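# Reproduce the reference drawing on the paper pad

## Task

Using the markers, draw a copy of the 'drawing' reference image on the paper pad. The image covers the entire sheet, and its top edge matches the pad's long side that was farthest from the robot when the scene began. The scrap strip next to the pad does not count toward the result.

## Robot and tools

Robot: two arms, left_arm and right_arm, each with a parallel two-finger gripper. Markers and a paper pad lie on the table, with a scrap strip beside the pad. Usually an arm grips a marker and presses its tip lightly onto the paper while tracing lines.

Frames: all hand poses are in the scene frame. Its origin is at table-top height, halfway between the two nominal bases. +x points out over the table, +z points up, and left_arm is on the +y side. The arm names do not match image left and right. Calibrated bases: left_arm at (-0.006, +0.341, 0) m, right_arm at (-0.005, -0.338, 0) m, both turned only slightly about z. The gripper fingers point along its +z axis and open and close along its y axis. end_effector_position is the point between the finger pads, roughly 1 cm short of the fingertips. Printed positions and orientations can be a few cm off, more so at long reach.

Joint order: each arm always lists its joints as wrist pitch, wrist roll, shoulder, wrist yaw, elbow, waist. This applies to rows and to every per-joint result list. Stated ranges in rad: waist -2.618 to 3.054, shoulder 0.000 to 3.142, elbow 0.000 to 3.142, wrist pitch -1.571 to 1.571, wrist yaw -1.571 to 1.571, wrist roll -2.094 to 2.094. The true ends can differ by up to 0.059 rad (waist, shoulder, elbow, wrist pitch) or 0.124 rad (wrist yaw, wrist roll).

A row is one flat list of 14 numbers, each in [-1, 1], covering both arms. The first 7 are left_arm's six joint values in the order above, then its opening. The last 7 are the same for right_arm. Joint values are scaled offsets, not poses. 1.0 equals 2.224 rad for waist, shoulder and elbow, and 8.485 rad for the three wrist joints. Every offset in an action is measured from the Joint targets as they stood when that action began, not from the previous row. Sending the same offset again therefore moves the joint further. The opening value is absolute: +1 fully open, -1 closed. To keep a gripper as it is, resend its current command, because 0 means half open. To re-hold an arm's current targets, send 0 for all of its joints.

execute_actions(actions, cameras): actions is a list of actions. Each action is a list of up to 15 rows, each row lasting 1/30 s. A short action repeats its last row until it reaches 15 steps. An action is rejected for both arms if it would push a joint more than 0.059 rad (or 0.124 rad for wrist yaw and roll) past its range end. Each step, a joint target may lead its measured angle by at most 0.339 rad (big joints) or 2.2 rad (wrists). If a target would move the gripper more than 200 mm, all of that arm's targets are scaled back. An empty actions list returns all camera images. Otherwise images come only if cameras names them; ["all"] returns every camera.

move(target, speed, blend, opening_speed, grip_force, blocking, cameras): target is one 14-number row, or a list of up to 15 rows, in the same layout and scale. All rows are offsets from the current Joint targets, not from the row before. speed is the top speed in rad/s of the joint with the farthest to go: 0.004 to 12.57, default 0.5. It can be one number or one per target. blend, in rad, rounds corners between listed targets; 0 stops at each one. opening_speed is the rate the opening changes per second on the -1..+1 scale, at least 0.2. grip_force is the force cap per pad in newtons, 10 to 50, given once or per arm; it stays set until changed. blocking=false returns after about 0.5 s while the move keeps running. Paths are capped at 10 s and do not avoid obstacles or the other arm. The result adds a move: line reporting done, off_target (at rest but more than 0.035 rad off), moving, held or fault, and limits=held if steps were withheld.

wait(seconds, 0 to 3600) lets time pass while a running move continues. stop brakes a running move. zoom_image(camera, region=[x0, y0, x1, y1]) gives a close view of the latest image from one camera, in pixels from the top-left corner, at most 504 x 504. Cameras: cam_high, cam_low, cam_above, cam_left_wrist, cam_right_wrist, each 672x504. show_instructions shows the reference image. read_manual gives licence text. finished_scene(scene=1) ends the scene permanently.

Results: end_effector_position (m) and end_effector_quat_wxyz. Joint positions and Joint velocities give one block per arm in joint order, then the pad gap (m; 0.094 is fully open). Joint targets are the base for your next offsets. Tool commands shows the current opening commands. grip_measured is the actual opening on the command scale. grip_effort_nm is the gripper motor effort, where negative means closing. Joint torques are in joint order; numbers 3, 5 and 6 wrap at ±28 N m. Other lines: "joint sent to its limit", "joint command not followed" (the clearance check changed targets), MOTOR HOT at 75 °C, and OVER-TEMPERATURE FAULT at 90 °C, which folds that arm and disables it. Action results also list joint positions at some intermediate steps.

Avoid: anything falling off the table or being left off it; dropping the marker; fast impacts or hard pressing into the table or pad; the two arms touching or gripping each other; strain on the wrist camera cables; holding an arm stretched out or pushing for long, which heats the motors. Objects may occasionally get nudged by outside forces. To stop a push, command the targets back past the measured positions.

Each tool is called after ">>>" by a JSON object that holds its "name" and its "arguments".

Reference images:

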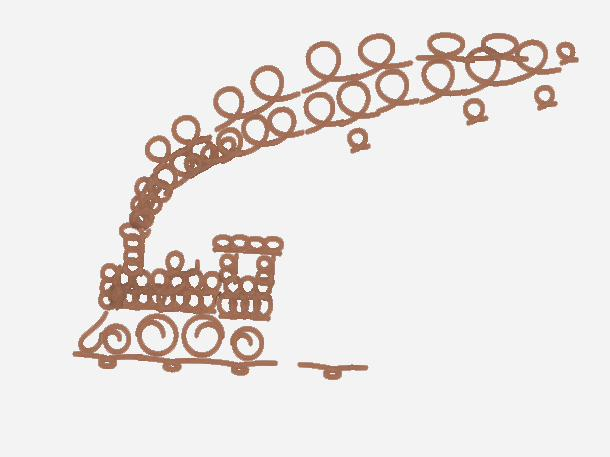

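## Session

I'll start by looking at the scene.

>>> {"name": "execute_actions", "arguments": {"actions": []}}

>>> {"name": "show_instructions", "arguments": {}}

Scene clock: 0.00 s.
left_arm: end_effector_position=(+0.3943, +0.3350, +0.1104) grip_measured=+1.000 grip_effort_nm=n/a end_effector_quat_wxyz=(+0.619, -0.015, +0.785, -0.003) | right_arm: end_effector_position=(+0.3947, -0.3962, +0.1304) grip_measured=+1.000 grip_effort_nm=n/a end_effector_quat_wxyz=(+0.623, +0.065, +0.771, -0.114)
Joint names: [wrist pitch, wrist roll, shoulder, wrist yaw, elbow, waist]
Joint positions: left_arm=[1.014 -0.037 1.582 -0.053 0.332 -0.05 0.094] | right_arm=[0.967 -0.055 1.532 0.207 0.362 -0.038 0.094]
Joint velocities: within noise
Joint torques (N m): no reading
Heat: left arm: 34 °C; right arm: 34 °C.
Joint targets: left_arm=[1.021 -0.037 1.573 -0.053 0.341 -0.050] | right_arm=[0.979 -0.054 1.522 0.208 0.373 -0.038]
Tool commands: left_gripper/opening=+1.0 right_gripper/opening=+1.0

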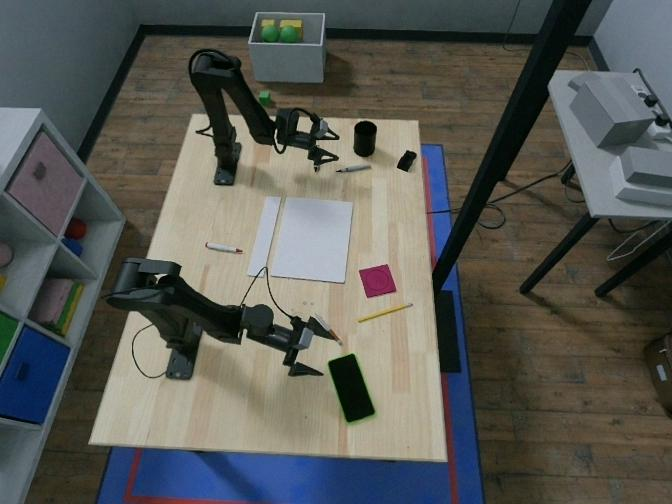

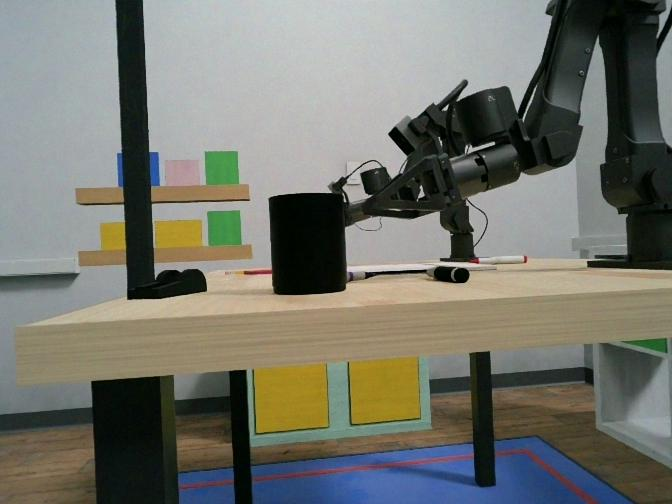

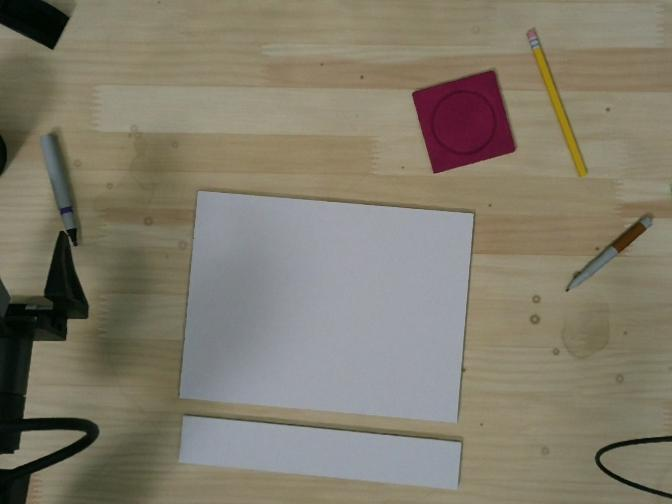

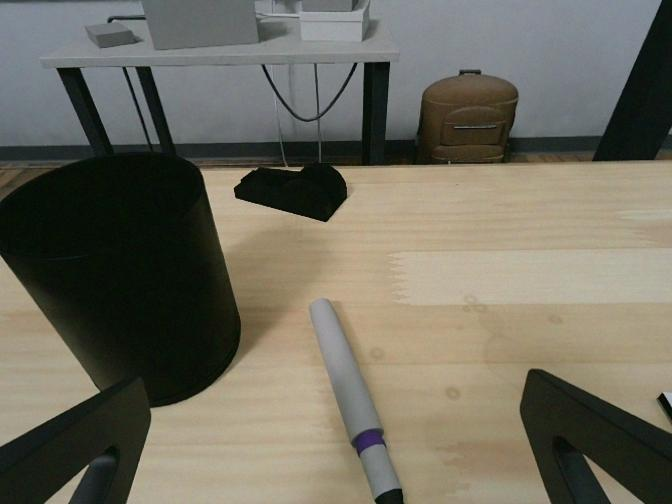

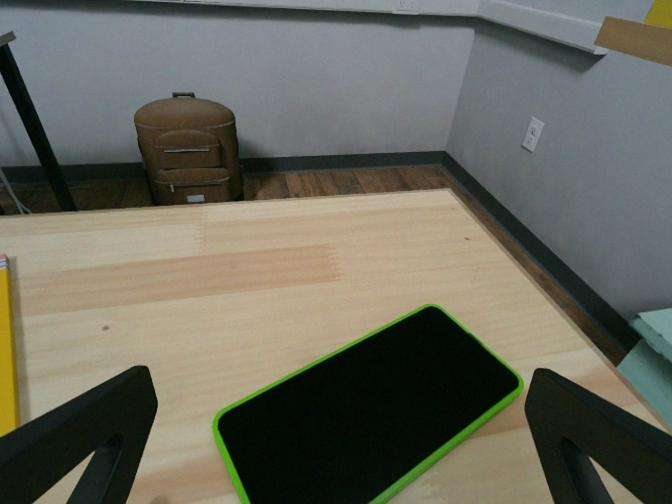

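Reference images for this scene: drawing.

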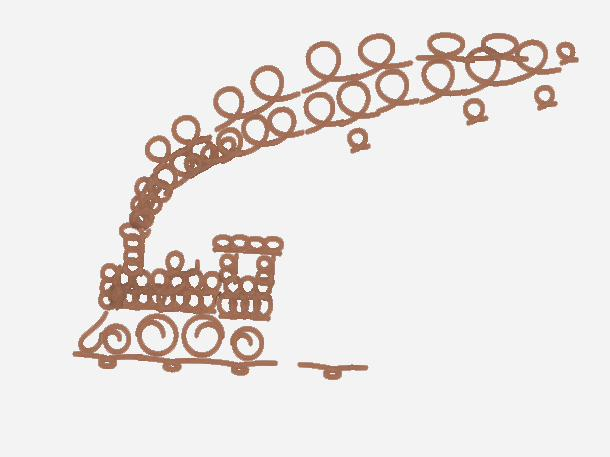

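>>> {"name": "zoom_image", "arguments": {"camera": "cam_above", "region": [540, 190, 672, 310]}}

>>> {"name": "zoom_image", "arguments": {"camera": "cam_above", "region": [0, 110, 120, 260]}}

>>> {"name": "zoom_image", "arguments": {"camera": "cam_high", "region": [190, 180, 450, 360]}}

>>> {"name": "zoom_image", "arguments": {"camera": "cam_low", "region": [200, 180, 560, 320]}}

Scaled by 3.818 from the camera's image (finer frame: 960x720).

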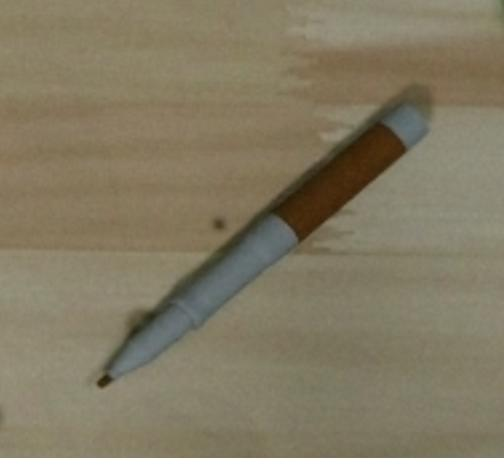

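Scaled by 3.360 from the camera's image (finer frame: 960x720).

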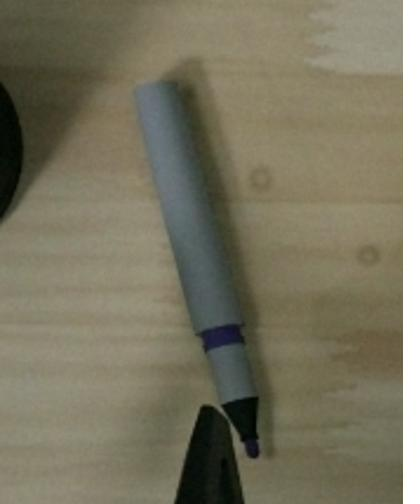

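Scaled by 1.938 from the camera's image (finer frame: 960x720).

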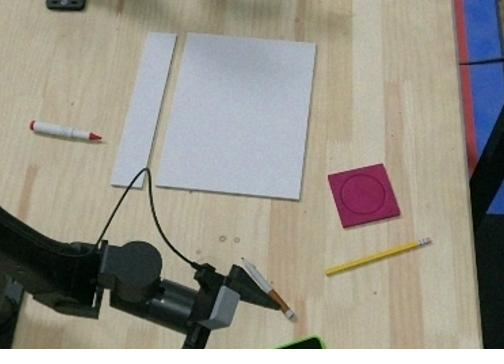

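Scaled by 1.400 from the camera's image (finer frame: 960x720).

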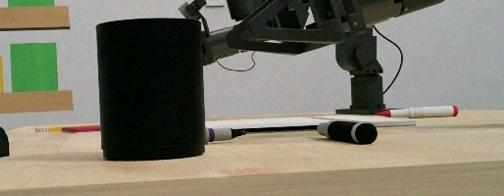

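>>> {"name": "move", "arguments": {"target": [[0,0,0,0,0,0,1,-0.1154,0.0535,0.0351,-0.0245,0.3719,0.0171,1],[0,0,0,0,0,0,1,-0.27978,0.10631,0.23098,-0.0245,0.66853,0.02428,1]], "speed": 1.0, "blend": [0.15,0], "cameras": ["cam_high","cam_above","cam_right_wrist"]}}

Scene clock: 15.87 s.
left_arm: end_effector_position=(+0.3943, +0.3350, +0.1104) grip_measured=+1.000 grip_effort_nm=0.00 end_effector_quat_wxyz=(+0.619, -0.015, +0.785, -0.003) | right_arm: end_effector_position=(+0.3803, -0.3402, +0.1137) grip_measured=+1.000 grip_effort_nm=0.00 end_effector_quat_wxyz=(-0.007, +0.411, +0.912, -0.003)
Joint positions: left_arm=[1.014 -0.037 1.582 -0.053 0.332 -0.05 0.094] | right_arm=[-1.381 0.841 2.031 0.001 1.826 0.01 0.094]
Joint torques (N m): left_arm=[1.62 0.05 -6.43 -0.04 5.39 -0.09] | right_arm=[0.15 0.08 -7.65 0 8.62 0.53]
Heat: left arm: 35 °C; right arm: 37 °C.
Joint targets: left_arm=[1.021 -0.037 1.573 -0.053 0.341 -0.050] | right_arm=[-1.395 0.848 2.036 0.000 1.860 0.016]
move: done

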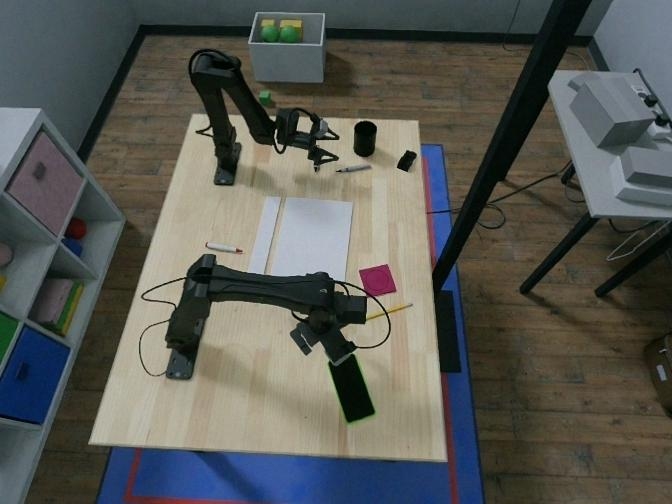

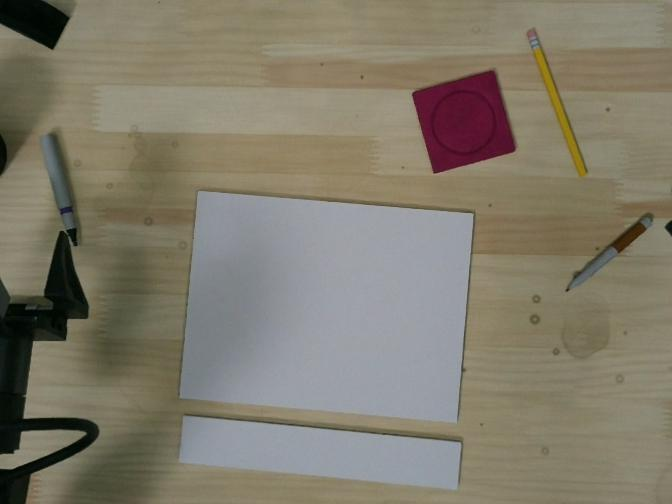

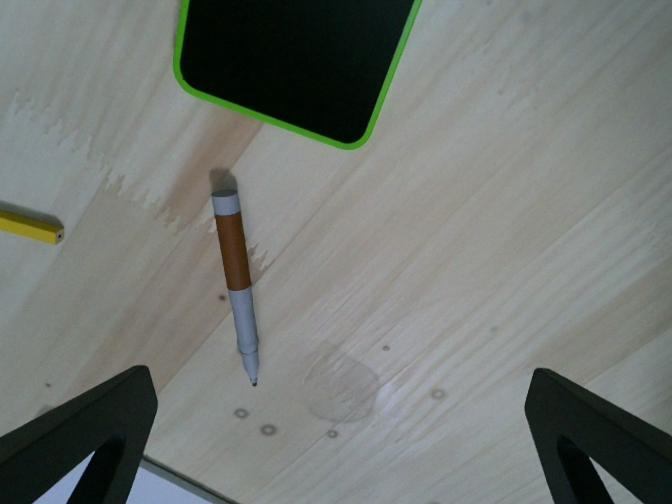

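>>> {"name": "move", "arguments": {"target": [0,0,0,0,0,0,1,0.02357,0.01414,0.03103,0,-0.05396,0.067,1], "speed": 0.4, "cameras": ["cam_above","cam_right_wrist"]}}

Scene clock: 22.50 s.
left_arm: end_effector_position=(+0.3943, +0.3350, +0.1104) grip_measured=+1.000 grip_effort_nm=0.00 end_effector_quat_wxyz=(+0.619, -0.015, +0.785, -0.003) | right_arm: end_effector_position=(+0.3944, -0.2754, +0.0646) grip_measured=+1.000 grip_effort_nm=0.00 end_effector_quat_wxyz=(-0.002, +0.393, +0.919, +0.001)
Joint positions: left_arm=[1.014 -0.037 1.582 -0.053 0.332 -0.05 0.094] | right_arm=[-1.211 0.961 2.106 -0.004 1.744 0.168 0.094]
Joint torques (N m): left_arm=[1.66 0.06 -6.5 -0.04 5.34 -0.09] | right_arm=[0.46 0.07 -8.65 0.05 5.23 -0.29]
Heat: left arm: 36 °C; right arm: 36 °C.
Joint targets: left_arm=[1.021 -0.037 1.573 -0.053 0.341 -0.050] | right_arm=[-1.195 0.967 2.105 0.000 1.740 0.165]
move: done

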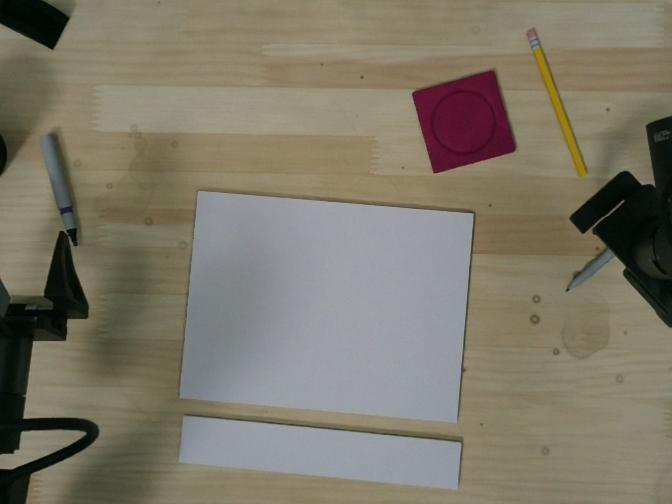

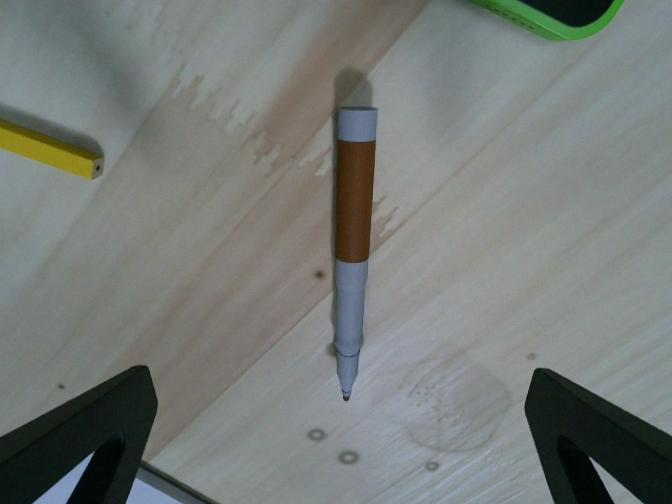

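>>> {"name": "move", "arguments": {"target": [0,0,0,0,0,0,1,0.01603,0.00118,0.00472,0,-0.05549,-0.0035,1], "speed": 0.2, "cameras": ["cam_high","cam_low","cam_right_wrist"]}}

Scene clock: 25.23 s.
left_arm: end_effector_position=(+0.3943, +0.3350, +0.1104) grip_measured=+1.000 grip_effort_nm=0.00 end_effector_quat_wxyz=(+0.619, -0.015, +0.785, -0.003) | right_arm: end_effector_position=(+0.3924, -0.2776, +0.0326) grip_measured=+1.000 grip_effort_nm=0.00 end_effector_quat_wxyz=(+0.002, +0.400, +0.916, +0.004)
Joint positions: left_arm=[1.014 -0.037 1.582 -0.053 0.332 -0.05 0.094] | right_arm=[-1.075 0.971 2.111 -0.004 1.623 0.164 0.094]
Joint torques (N m): left_arm=[1.67 0.03 -6.41 -0.08 5.34 0.09] | right_arm=[0.51 0.06 -8.12 0.05 4.88 -0.55]
Heat: left arm: 36 °C; right arm: 36 °C.
Joint targets: left_arm=[1.021 -0.037 1.573 -0.053 0.341 -0.050] | right_arm=[-1.059 0.977 2.115 0.000 1.617 0.157]
move: done

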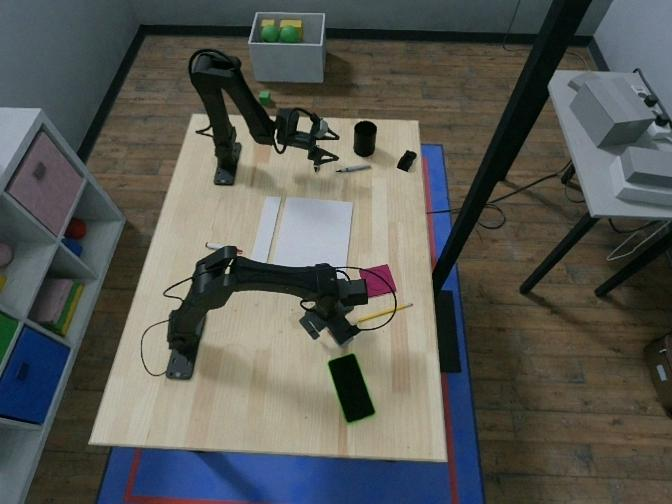

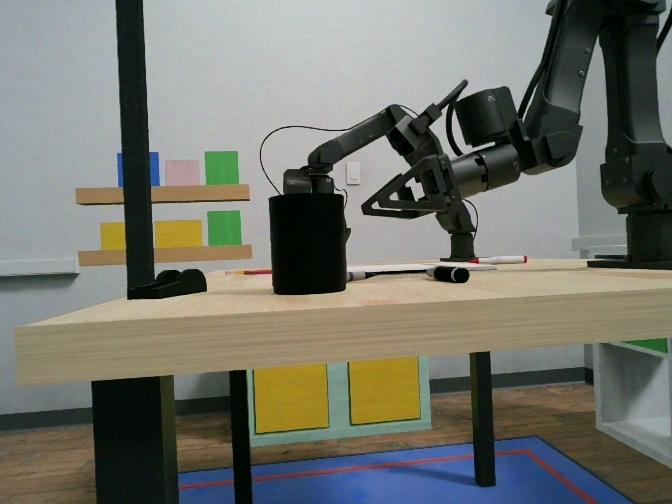

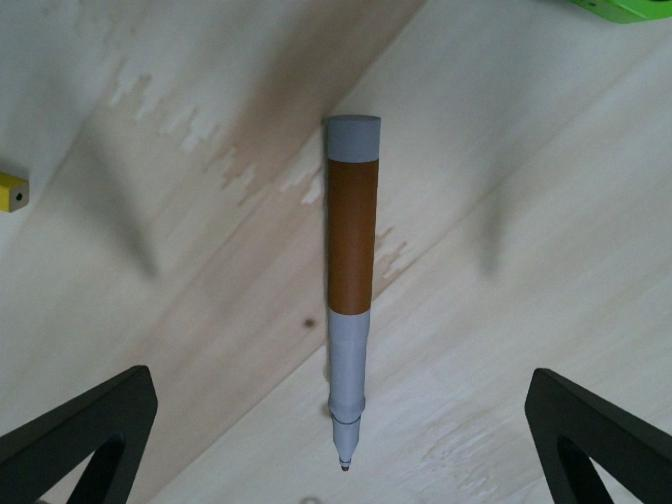

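>>> {"name": "move", "arguments": {"target": [0,0,0,0,0,0,1,0.00643,0,0.0081,0,-0.0199,-0.0018,1], "speed": 0.1, "cameras": ["cam_above","cam_right_wrist"]}}

Scene clock: 27.27 s.
left_arm: end_effector_position=(+0.3943, +0.3350, +0.1104) grip_measured=+1.000 grip_effort_nm=0.00 end_effector_quat_wxyz=(+0.619, -0.015, +0.785, -0.003) | right_arm: end_effector_position=(+0.3907, -0.2796, +0.0154) grip_measured=+1.000 grip_effort_nm=0.00 end_effector_quat_wxyz=(-0.001, +0.402, +0.916, +0.002)
Joint positions: left_arm=[1.014 -0.037 1.582 -0.053 0.332 -0.05 0.094] | right_arm=[-1.02 0.971 2.128 -0.004 1.579 0.16 0.094]
Joint torques (N m): left_arm=[1.67 0.03 -6.45 -0.08 5.2 -0.02] | right_arm=[0.47 0.07 -8.23 0.05 4.79 -0.54]
Heat: left arm: 36 °C; right arm: 36 °C.
Joint targets: left_arm=[1.021 -0.037 1.573 -0.053 0.341 -0.050] | right_arm=[-1.004 0.978 2.133 0.000 1.572 0.153]
move: done

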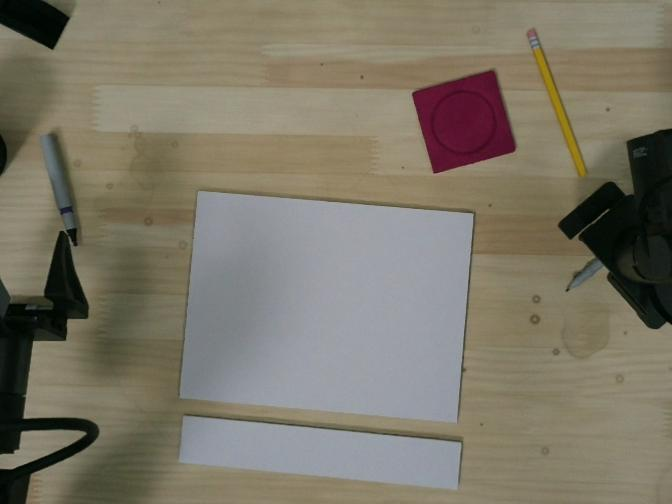

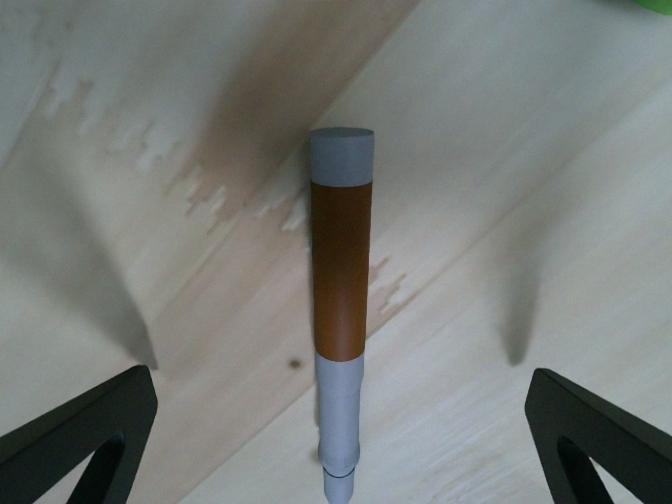

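>>> {"name": "move", "arguments": {"target": [0,0,0,0,0,0,1,0.00166,0,0.002,0,-0.00508,0,1], "speed": 0.05, "cameras": ["cam_right_wrist"]}}

Scene clock: 28.47 s.
left_arm: end_effector_position=(+0.3943, +0.3350, +0.1104) grip_measured=+1.000 grip_effort_nm=0.00 end_effector_quat_wxyz=(+0.619, -0.015, +0.785, -0.003) | right_arm: end_effector_position=(+0.3902, -0.2796, +0.0114) grip_measured=+1.000 grip_effort_nm=-0.01 end_effector_quat_wxyz=(-0.001, +0.402, +0.916, +0.002)
Joint positions: left_arm=[1.014 -0.037 1.582 -0.053 0.332 -0.05 0.094] | right_arm=[-1.007 0.971 2.132 -0.004 1.568 0.16 0.094]
Joint torques (N m): left_arm=[1.63 0.06 -6.24 -0.05 5.39 -0.01] | right_arm=[0.51 0.07 -8.14 0.05 4.66 -0.54]
Heat: left arm: 36 °C; right arm: 36 °C.
Joint targets: left_arm=[1.021 -0.037 1.573 -0.053 0.341 -0.050] | right_arm=[-0.990 0.978 2.138 0.000 1.561 0.153]
move: done

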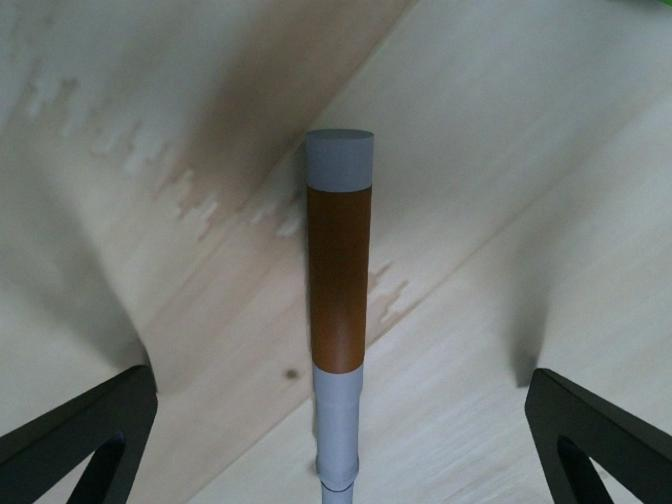

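>>> {"name": "move", "arguments": {"target": [0,0,0,0,0,0,1,0,0,0,0,0,0,-1], "opening_speed": 0.6, "cameras": ["cam_above","cam_right_wrist"]}}

Scene clock: 32.73 s.
left_arm: end_effector_position=(+0.3943, +0.3350, +0.1104) grip_measured=+1.000 grip_effort_nm=0.00 end_effector_quat_wxyz=(+0.619, -0.015, +0.785, -0.003) | right_arm: end_effector_position=(+0.3904, -0.2796, +0.0114) grip_measured=-0.797 grip_effort_nm=-1.02 end_effector_quat_wxyz=(-0.001, +0.402, +0.916, +0.002)
Joint positions: left_arm=[1.014 -0.037 1.582 -0.053 0.332 -0.05 0.094] | right_arm=[-1.006 0.971 2.132 -0.004 1.568 0.16 0.01]
Joint torques (N m): left_arm=[1.67 0.02 -6.56 -0.04 5.3 -0.14] | right_arm=[0.47 0.07 -8.13 0.05 4.72 -0.54]
Heat: left arm: 37 °C; right arm: 36 °C.
Joint targets: left_arm=[1.021 -0.037 1.573 -0.053 0.341 -0.050] | right_arm=[-0.990 0.977 2.138 0.000 1.561 0.153]
move: done

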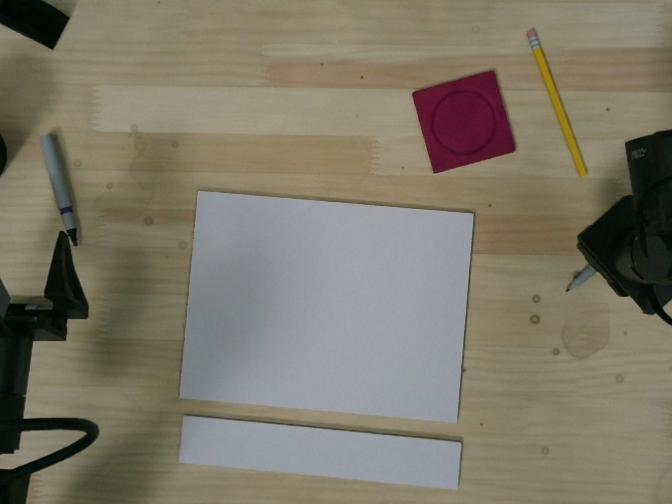

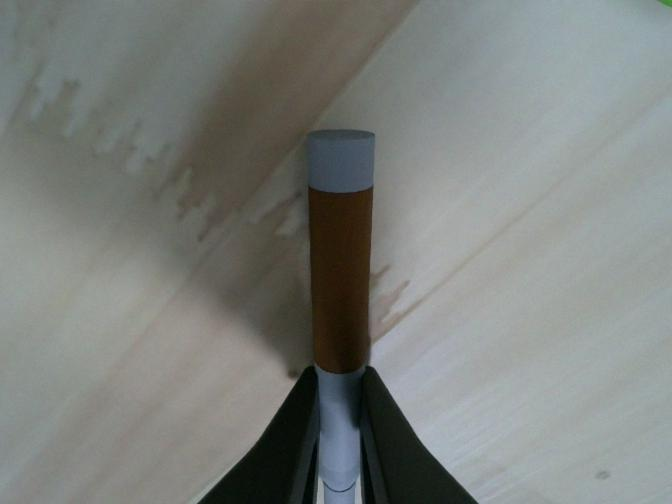

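>>> {"name": "zoom_image", "arguments": {"camera": "cam_right_wrist", "region": [236, 304, 436, 504]}}

>>> {"name": "zoom_image", "arguments": {"camera": "cam_above", "region": [540, 190, 672, 310]}}

Scaled by 2.520 from the camera's image (finer frame: 960x720).

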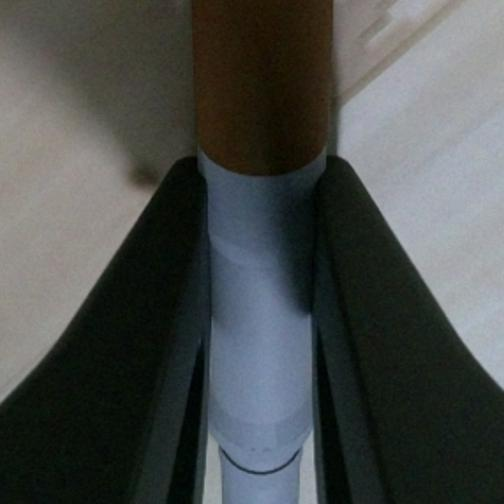

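Scaled by 3.818 from the camera's image (finer frame: 960x720).

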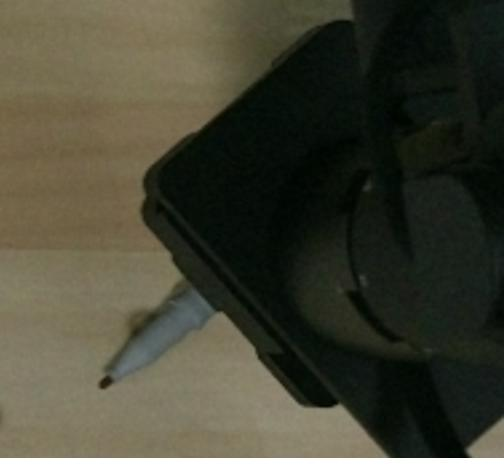

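>>> {"name": "move", "arguments": {"target": [[0,0,0,0,0,0,1,-0.04478,0,-0.04406,0,0.12545,0,-1],[0,0,0,0,0,0,1,0.11668,-0.068,-0.19694,0,-0.07239,0.20099,-1],[0,0,0,0,0,0,1,0.23453,-0.11514,-0.13264,0,-0.44155,0.42581,-1]], "speed": [0.3,0.8,0.8], "blend": [0.1,0.2,0], "cameras": ["all"]}}

Scene clock: 40.20 s.
left_arm: end_effector_position=(+0.3943, +0.3350, +0.1104) grip_measured=+1.000 grip_effort_nm=0.00 end_effector_quat_wxyz=(+0.619, -0.015, +0.785, -0.003) | right_arm: end_effector_position=(+0.2105, +0.0712, +0.0862) grip_measured=-0.798 grip_effort_nm=-1.03 end_effector_quat_wxyz=(+0.510, -0.412, +0.688, +0.311)
Joint positions: left_arm=[1.014 -0.037 1.582 -0.053 0.332 -0.05 0.094] | right_arm=[0.969 0.007 1.842 -0.004 0.582 1.099 0.01]
Joint torques (N m): left_arm=[1.67 0.06 -6.46 -0.02 5.37 -0.13] | right_arm=[1.94 -0.05 -5.82 0.05 4.22 0.14]
Heat: left arm: 37 °C; right arm: 36 °C.
Joint targets: left_arm=[1.021 -0.037 1.573 -0.053 0.341 -0.050] | right_arm=[0.999 0.001 1.843 0.000 0.579 1.100]
move: done

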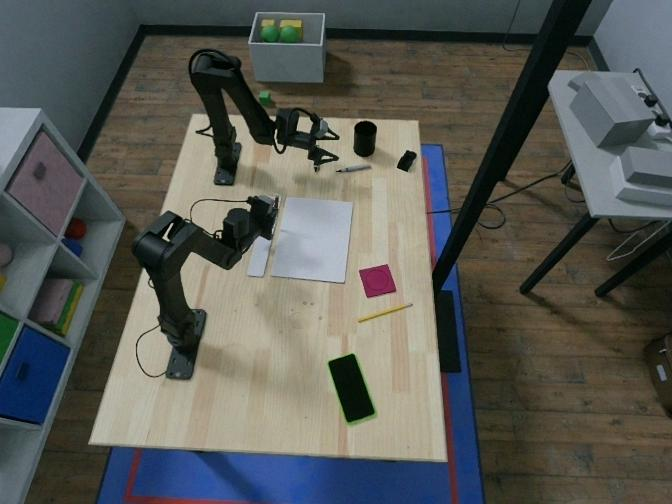

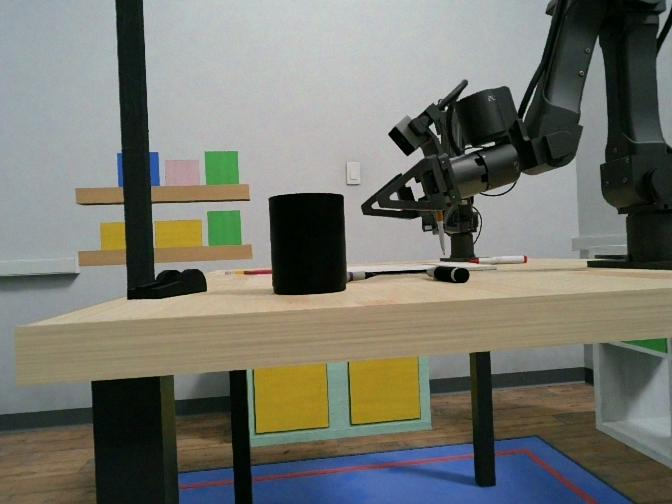

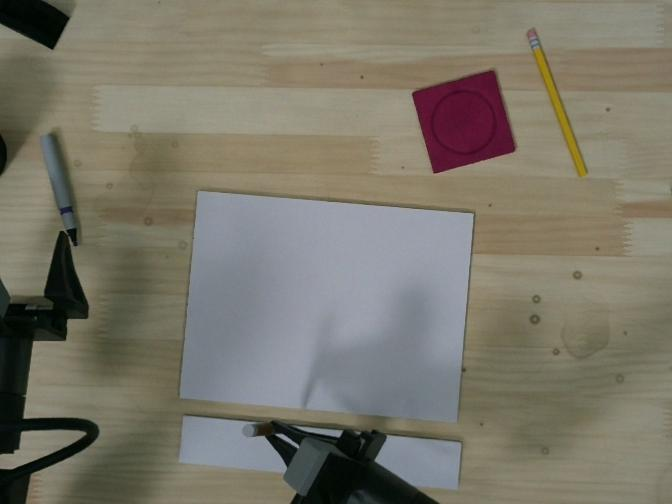

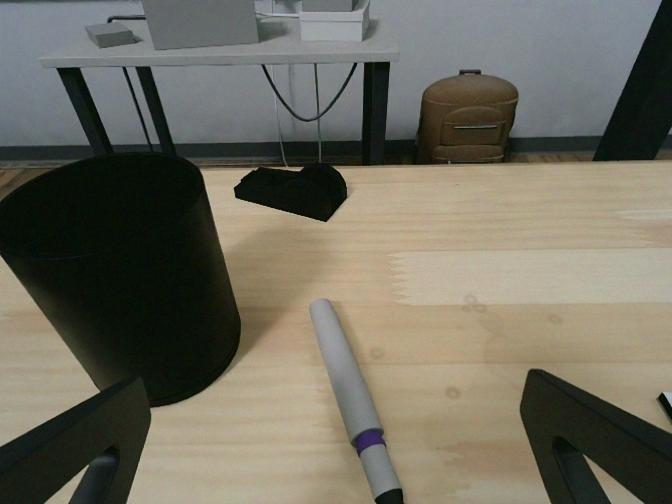

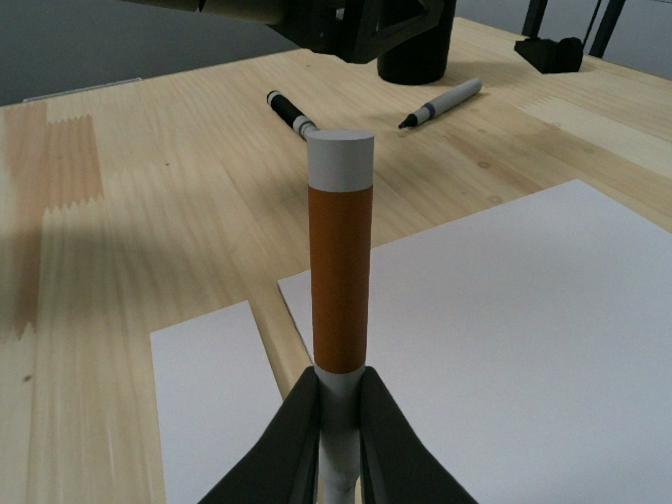

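>>> {"name": "move", "arguments": {"target": [[0,0,0,0,0,0,1,0.00719,0,0,0,0,0,-1],[0,0,0,0,0,0,1,-0.00342,0,0,0,0,0,-1]], "speed": 0.2}}

Scene clock: 44.53 s.
left_arm: end_effector_position=(+0.3943, +0.3350, +0.1104) grip_measured=+1.000 grip_effort_nm=0.00 end_effector_quat_wxyz=(+0.619, -0.015, +0.785, -0.003) | right_arm: end_effector_position=(+0.2106, +0.0712, +0.0865) grip_measured=-0.798 grip_effort_nm=-1.03 end_effector_quat_wxyz=(+0.510, -0.412, +0.688, +0.311)
Joint positions: left_arm=[1.014 -0.037 1.582 -0.053 0.332 -0.05 0.094] | right_arm=[0.971 0.006 1.842 -0.004 0.582 1.099 0.01]
Joint torques (N m): left_arm=[1.69 0 -6.61 -0.02 5.38 -0.08] | right_arm=[1.62 -0.07 -5.82 0.05 4.22 0.14]
Heat: left arm: 38 °C; right arm: 37 °C.
Joint targets: left_arm=[1.021 -0.037 1.573 -0.053 0.341 -0.050] | right_arm=[0.970 0.000 1.843 0.000 0.579 1.100]
move: done

>>> {"name": "move", "arguments": {"target": [0,0,0,0,0,0,1,0.00719,0,0,0,0,0,-1], "speed": 0.2}}

Scene clock: 49.97 s.
left_arm: end_effector_position=(+0.3943, +0.3350, +0.1104) grip_measured=+1.000 grip_effort_nm=0.00 end_effector_quat_wxyz=(+0.619, -0.015, +0.785, -0.003) | right_arm: end_effector_position=(+0.2116, +0.0731, +0.0940) grip_measured=-0.798 grip_effort_nm=-1.03 end_effector_quat_wxyz=(+0.521, -0.407, +0.680, +0.318)
Joint positions: left_arm=[1.014 -0.037 1.582 -0.053 0.332 -0.05 0.094] | right_arm=[1.001 0.006 1.842 -0.004 0.582 1.099 0.01]
Joint torques (N m): left_arm=[1.69 0.07 -6.41 -0.05 5.34 -0.14] | right_arm=[1.91 -0.06 -5.82 0.05 4.23 0.14]
Heat: left arm: 38 °C; right arm: 37 °C.
Joint targets: left_arm=[1.021 -0.037 1.573 -0.053 0.341 -0.050] | right_arm=[1.032 0.000 1.843 0.000 0.579 1.100]
move: done

>>> {"name": "move", "arguments": {"target": [0,0,0,0,0,0,1,-0.00342,0,0.03372,0,0,0,-1], "speed": 0.1, "cameras": ["cam_above","cam_low"]}}

Scene clock: 51.87 s.
left_arm: end_effector_position=(+0.3943, +0.3350, +0.1104) grip_measured=+1.000 grip_effort_nm=0.00 end_effector_quat_wxyz=(+0.619, -0.015, +0.785, -0.003) | right_arm: end_effector_position=(+0.2102, +0.0704, +0.0621) grip_measured=-0.798 grip_effort_nm=-1.03 end_effector_quat_wxyz=(+0.496, -0.418, +0.698, +0.302)
Joint positions: left_arm=[1.014 -0.037 1.582 -0.053 0.332 -0.05 0.094] | right_arm=[1 0.006 1.913 -0.004 0.582 1.099 0.01]
Joint torques (N m): left_arm=[1.68 0.04 -6.43 -0.04 5.22 -0.08] | right_arm=[1.67 -0.06 -5.76 0.05 3.84 0.14]
Heat: left arm: 38 °C; right arm: 37 °C.
Joint targets: left_arm=[1.021 -0.037 1.573 -0.053 0.341 -0.050] | right_arm=[1.003 0.000 1.917 0.000 0.579 1.100]
move: done
Images, in order (width x height): cam_low 672x504, cam_above 672x504.

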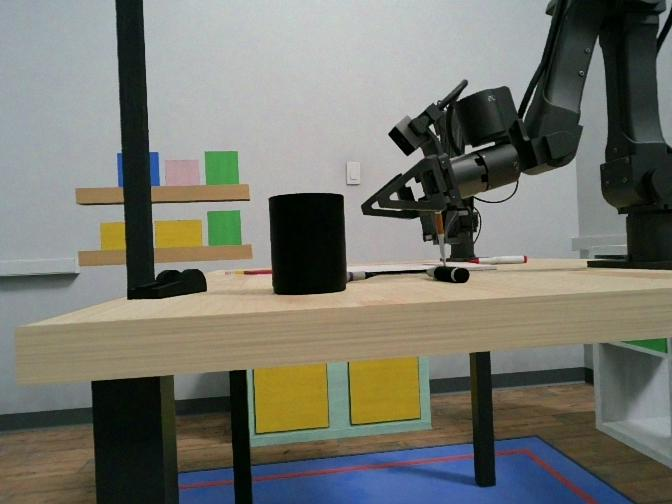

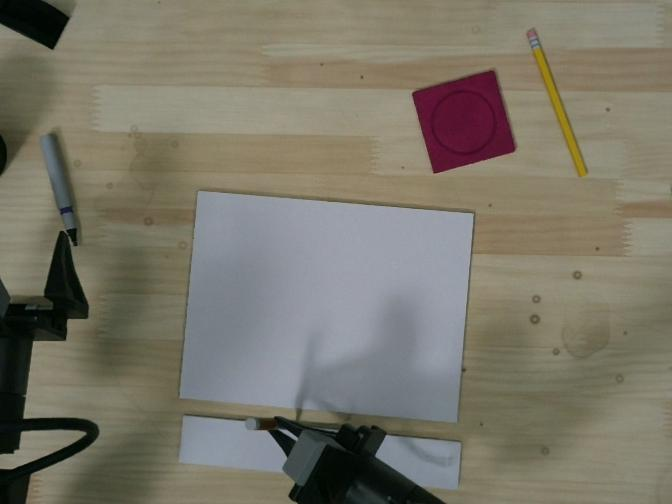

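>>> {"name": "zoom_image", "arguments": {"camera": "cam_low", "region": [400, 200, 500, 290]}}

>>> {"name": "zoom_image", "arguments": {"camera": "cam_above", "region": [170, 380, 320, 480]}}

Scaled by 5.040 from the camera's image (finer frame: 960x720).

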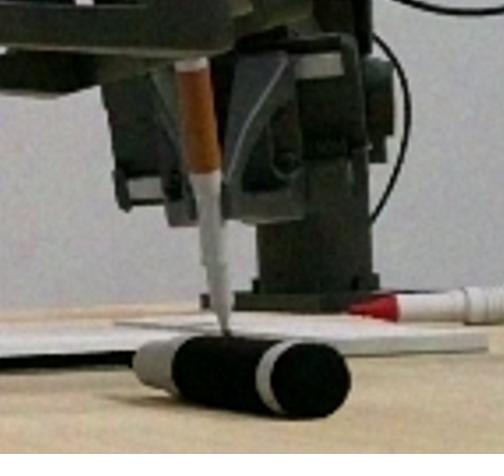

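Scaled by 3.360 from the camera's image (finer frame: 960x720).

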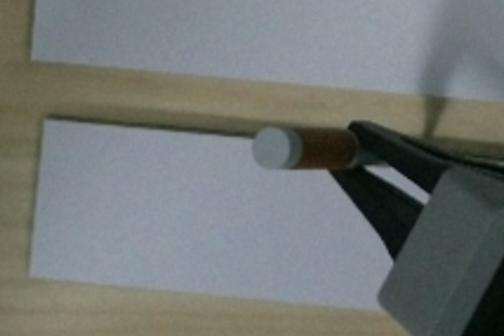

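>>> {"name": "move", "arguments": {"target": [0,0,0,0,0,0,1,0,0,0.00225,0,0,0,-1], "speed": 0.05}}

>>> {"name": "move", "arguments": {"target": [0,0,0,0,0,0,1,0,0,0.00225,0,0,0,-1], "speed": 0.05, "cameras": ["cam_low"]}}

>>> {"name": "zoom_image", "arguments": {"camera": "cam_low", "region": [400, 200, 500, 290]}}

Scene clock: 53.13 s.
left_arm: end_effector_position=(+0.3943, +0.3350, +0.1104) grip_measured=+1.000 grip_effort_nm=0.00 end_effector_quat_wxyz=(+0.619, -0.015, +0.785, -0.003) | right_arm: end_effector_position=(+0.2100, +0.0702, +0.0601) grip_measured=-0.798 grip_effort_nm=-1.03 end_effector_quat_wxyz=(+0.495, -0.419, +0.699, +0.301)
Joint positions: left_arm=[1.014 -0.037 1.582 -0.053 0.332 -0.05 0.094] | right_arm=[1 0.006 1.917 -0.004 0.582 1.099 0.01]
Joint torques (N m): left_arm=[1.68 0.05 -6.43 -0.03 5.3 -0.12] | right_arm=[1.63 -0.06 -5.71 0.05 3.82 0.13]
Heat: left arm: 38 °C; right arm: 37 °C.
Joint targets: left_arm=[1.021 -0.037 1.573 -0.053 0.341 -0.050] | right_arm=[1.003 0.000 1.923 0.000 0.579 1.100]
move: done

Scene clock: 53.63 s.
left_arm: end_effector_position=(+0.3943, +0.3350, +0.1104) grip_measured=+1.000 grip_effort_nm=0.00 end_effector_quat_wxyz=(+0.619, -0.015, +0.785, -0.003) | right_arm: end_effector_position=(+0.2099, +0.0700, +0.0584) grip_measured=-0.798 grip_effort_nm=-1.03 end_effector_quat_wxyz=(+0.493, -0.420, +0.700, +0.301)
Joint positions: left_arm=[1.014 -0.037 1.582 -0.053 0.332 -0.05 0.094] | right_arm=[1 0.006 1.921 -0.004 0.582 1.099 0.01]
Joint torques (N m): left_arm=[1.7 0.05 -6.56 -0.08 5.24 -0.01] | right_arm=[1.7 -0.06 -5.67 0.04 3.75 0.13]
Heat: left arm: 38 °C; right arm: 37 °C.
Joint targets: left_arm=[1.021 -0.037 1.573 -0.053 0.341 -0.050] | right_arm=[1.003 0.001 1.928 0.000 0.579 1.100]
move: done

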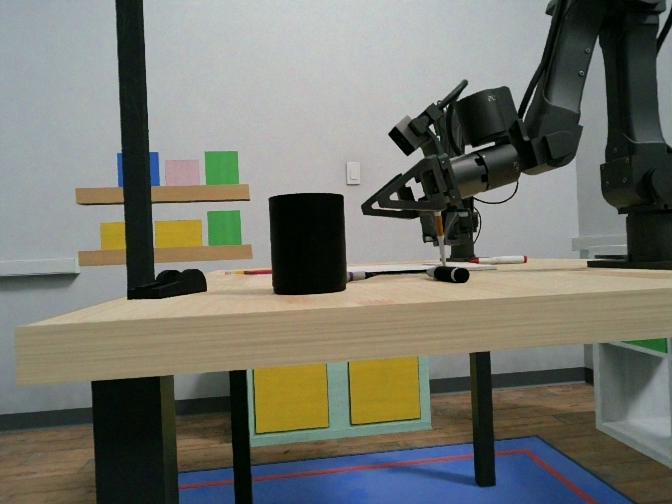

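Scaled by 5.040 from the camera's image (finer frame: 960x720).

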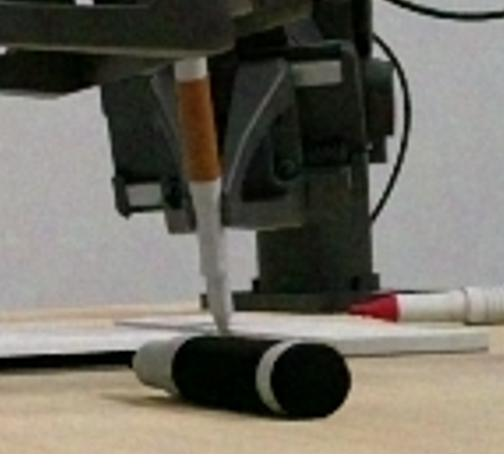

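>>> {"name": "move", "arguments": {"target": [0,0,0,0,0,0,1,0,0,0.00225,0,0,0,-1], "speed": 0.05}}

>>> {"name": "move", "arguments": {"target": [0,0,0,0,0,0,1,0,0,0.00225,0,0,0,-1], "speed": 0.05}}

>>> {"name": "move", "arguments": {"target": [0,0,0,0,0,0,1,0,0,0.00225,0,0,0,-1], "speed": 0.05}}

Scene clock: 54.37 s.
left_arm: end_effector_position=(+0.3943, +0.3350, +0.1104) grip_measured=+1.000 grip_effort_nm=0.00 end_effector_quat_wxyz=(+0.619, -0.015, +0.785, -0.003) | right_arm: end_effector_position=(+0.2099, +0.0699, +0.0577) grip_measured=-0.798 grip_effort_nm=-1.03 end_effector_quat_wxyz=(+0.493, -0.420, +0.701, +0.300)
Joint positions: left_arm=[1.014 -0.037 1.582 -0.053 0.332 -0.05 0.094] | right_arm=[1 0.006 1.923 -0.004 0.582 1.099 0.01]
Joint torques (N m): left_arm=[1.67 0.01 -6.49 0 5.26 0.06] | right_arm=[1.66 -0.05 -5.45 0.05 3.78 0.13]
Heat: left arm: 38 °C; right arm: 37 °C.
Joint targets: left_arm=[1.021 -0.037 1.573 -0.053 0.341 -0.050] | right_arm=[1.003 0.001 1.933 0.000 0.579 1.100]
move: done

Scene clock: 54.87 s.
left_arm: end_effector_position=(+0.3943, +0.3350, +0.1104) grip_measured=+1.000 grip_effort_nm=0.00 end_effector_quat_wxyz=(+0.619, -0.015, +0.785, -0.003) | right_arm: end_effector_position=(+0.2100, +0.0701, +0.0575) grip_measured=-0.798 grip_effort_nm=-1.03 end_effector_quat_wxyz=(+0.493, -0.420, +0.700, +0.300)
Joint positions: left_arm=[1.014 -0.037 1.582 -0.053 0.332 -0.05 0.094] | right_arm=[1.004 0.006 1.925 -0.004 0.582 1.099 0.01]
Joint torques (N m): left_arm=[1.66 0.02 -6.42 -0.03 5.2 -0.03] | right_arm=[1.62 -0.06 -5.26 0.05 3.78 0.13]
Heat: left arm: 38 °C; right arm: 38 °C.
Joint targets: left_arm=[1.021 -0.037 1.573 -0.053 0.341 -0.050] | right_arm=[1.003 0.001 1.937 0.000 0.579 1.100]
move: done

Scene clock: 55.37 s.
left_arm: end_effector_position=(+0.3943, +0.3350, +0.1104) grip_measured=+1.000 grip_effort_nm=0.00 end_effector_quat_wxyz=(+0.619, -0.015, +0.785, -0.003) | right_arm: end_effector_position=(+0.2100, +0.0702, +0.0570) grip_measured=-0.798 grip_effort_nm=-1.03 end_effector_quat_wxyz=(+0.493, -0.420, +0.700, +0.301)
Joint positions: left_arm=[1.014 -0.037 1.582 -0.053 0.332 -0.05 0.094] | right_arm=[1.009 0.006 1.929 -0.004 0.582 1.099 0.01]
Joint torques (N m): left_arm=[1.69 0.04 -6.45 0 5.3 -0.06] | right_arm=[1.58 -0.05 -5.15 0.05 3.77 0.13]
Heat: left arm: 38 °C; right arm: 38 °C.
Joint targets: left_arm=[1.021 -0.037 1.573 -0.053 0.341 -0.050] | right_arm=[1.002 0.001 1.943 0.000 0.579 1.100]
move: done

>>> {"name": "move", "arguments": {"target": [[0,0,0,0,0,0,1,0,0,0.00522,0,0.00663,-0.00107,-1],[0,0,0,0,0,0,1,0,0,0.00903,0,0.01147,-0.00399,-1],[0,0,0,0,0,0,1,0,0,0.01043,0,0.01325,-0.00798,-1],[0,0,0,0,0,0,1,0,0,0.00903,0,0.01147,-0.01197,-1],[0,0,0,0,0,0,1,0,0,0.00522,0,0.00663,-0.01489,-1],[0,0,0,0,0,0,1,0,0,0,0,0,-0.01596,-1],[0,0,0,0,0,0,1,0,0,-0.00522,0,-0.00663,-0.01489,-1],[0,0,0,0,0,0,1,0,0,-0.00903,0,-0.01147,-0.01197,-1],[0,0,0,0,0,0,1,0,0,-0.01043,0,-0.01325,-0.00798,-1],[0,0,0,0,0,0,1,0,0,-0.00903,0,-0.01147,-0.00399,-1],[0,0,0,0,0,0,1,0,0,-0.00522,0,-0.00663,-0.00107,-1],[0,0,0,0,0,0,1,0,0,0,0,0,0,-1]], "speed": 0.07, "blend": [0.003,0.003,0.003,0.003,0.003,0.003,0.003,0.003,0.003,0.003,0.003,0]}}

Scene clock: 58.83 s.
left_arm: end_effector_position=(+0.3943, +0.3350, +0.1104) grip_measured=+1.000 grip_effort_nm=0.00 end_effector_quat_wxyz=(+0.619, -0.015, +0.785, -0.003) | right_arm: end_effector_position=(+0.2120, +0.0671, +0.0562) grip_measured=-0.798 grip_effort_nm=-1.03 end_effector_quat_wxyz=(+0.498, -0.416, +0.699, +0.300)
Joint positions: left_arm=[1.014 -0.037 1.582 -0.053 0.332 -0.05 0.094] | right_arm=[1.036 0.006 1.936 -0.003 0.57 1.092 0.01]
Joint torques (N m): left_arm=[1.64 0.04 -6.46 -0.02 5.3 -0.06] | right_arm=[1.34 -0.05 -5.68 0.06 4.7 0.72]
Heat: left arm: 38 °C; right arm: 38 °C.
Joint targets: left_arm=[1.021 -0.037 1.573 -0.053 0.341 -0.050] | right_arm=[1.002 0.001 1.943 0.000 0.579 1.101]
move: done

>>> {"name": "move", "arguments": {"target": [[0,0,0,0,0,0,1,0,0,-0.0225,0,0,0,-1],[0,0,0,0,0,0,1,0,0,-0.045,0,0,-0.24,-1]], "speed": [0.2,0.8], "blend": [0.02,0], "cameras": ["cam_above"]}}

>>> {"name": "zoom_image", "arguments": {"camera": "cam_above", "region": [230, 400, 330, 475]}}

Scene clock: 60.80 s.
left_arm: end_effector_position=(+0.3943, +0.3350, +0.1104) grip_measured=+1.000 grip_effort_nm=0.00 end_effector_quat_wxyz=(+0.619, -0.015, +0.785, -0.003) | right_arm: end_effector_position=(+0.3873, -0.0970, +0.0763) grip_measured=-0.798 grip_effort_nm=-1.03 end_effector_quat_wxyz=(+0.571, -0.216, +0.776, +0.163)
Joint positions: left_arm=[1.014 -0.037 1.582 -0.053 0.332 -0.05 0.094] | right_arm=[1.001 0.007 1.872 0.001 0.57 0.566 0.01]
Joint torques (N m): left_arm=[1.67 0.07 -6.49 -0.06 5.3 -0.08] | right_arm=[1.66 -0.06 -8.23 -0.01 5.03 0.01]
Heat: left arm: 38 °C; right arm: 38 °C.
Joint targets: left_arm=[1.021 -0.037 1.573 -0.053 0.341 -0.050] | right_arm=[1.002 0.001 1.842 0.000 0.579 0.567]
move: done

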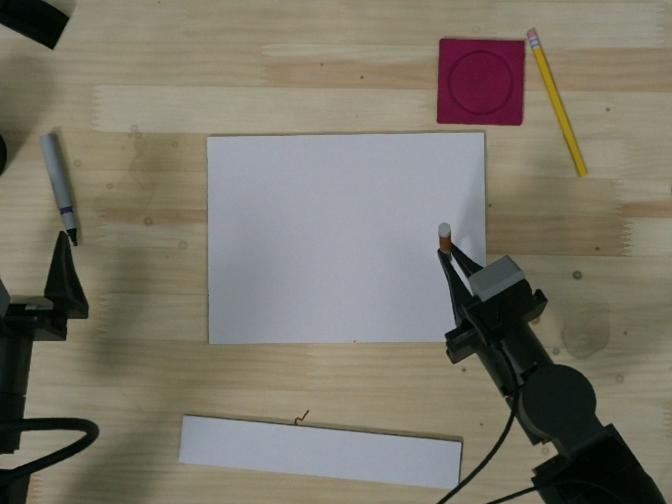

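Scaled by 5.040 from the camera's image (finer frame: 960x720).

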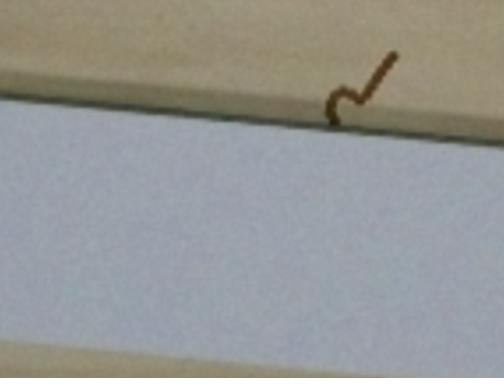

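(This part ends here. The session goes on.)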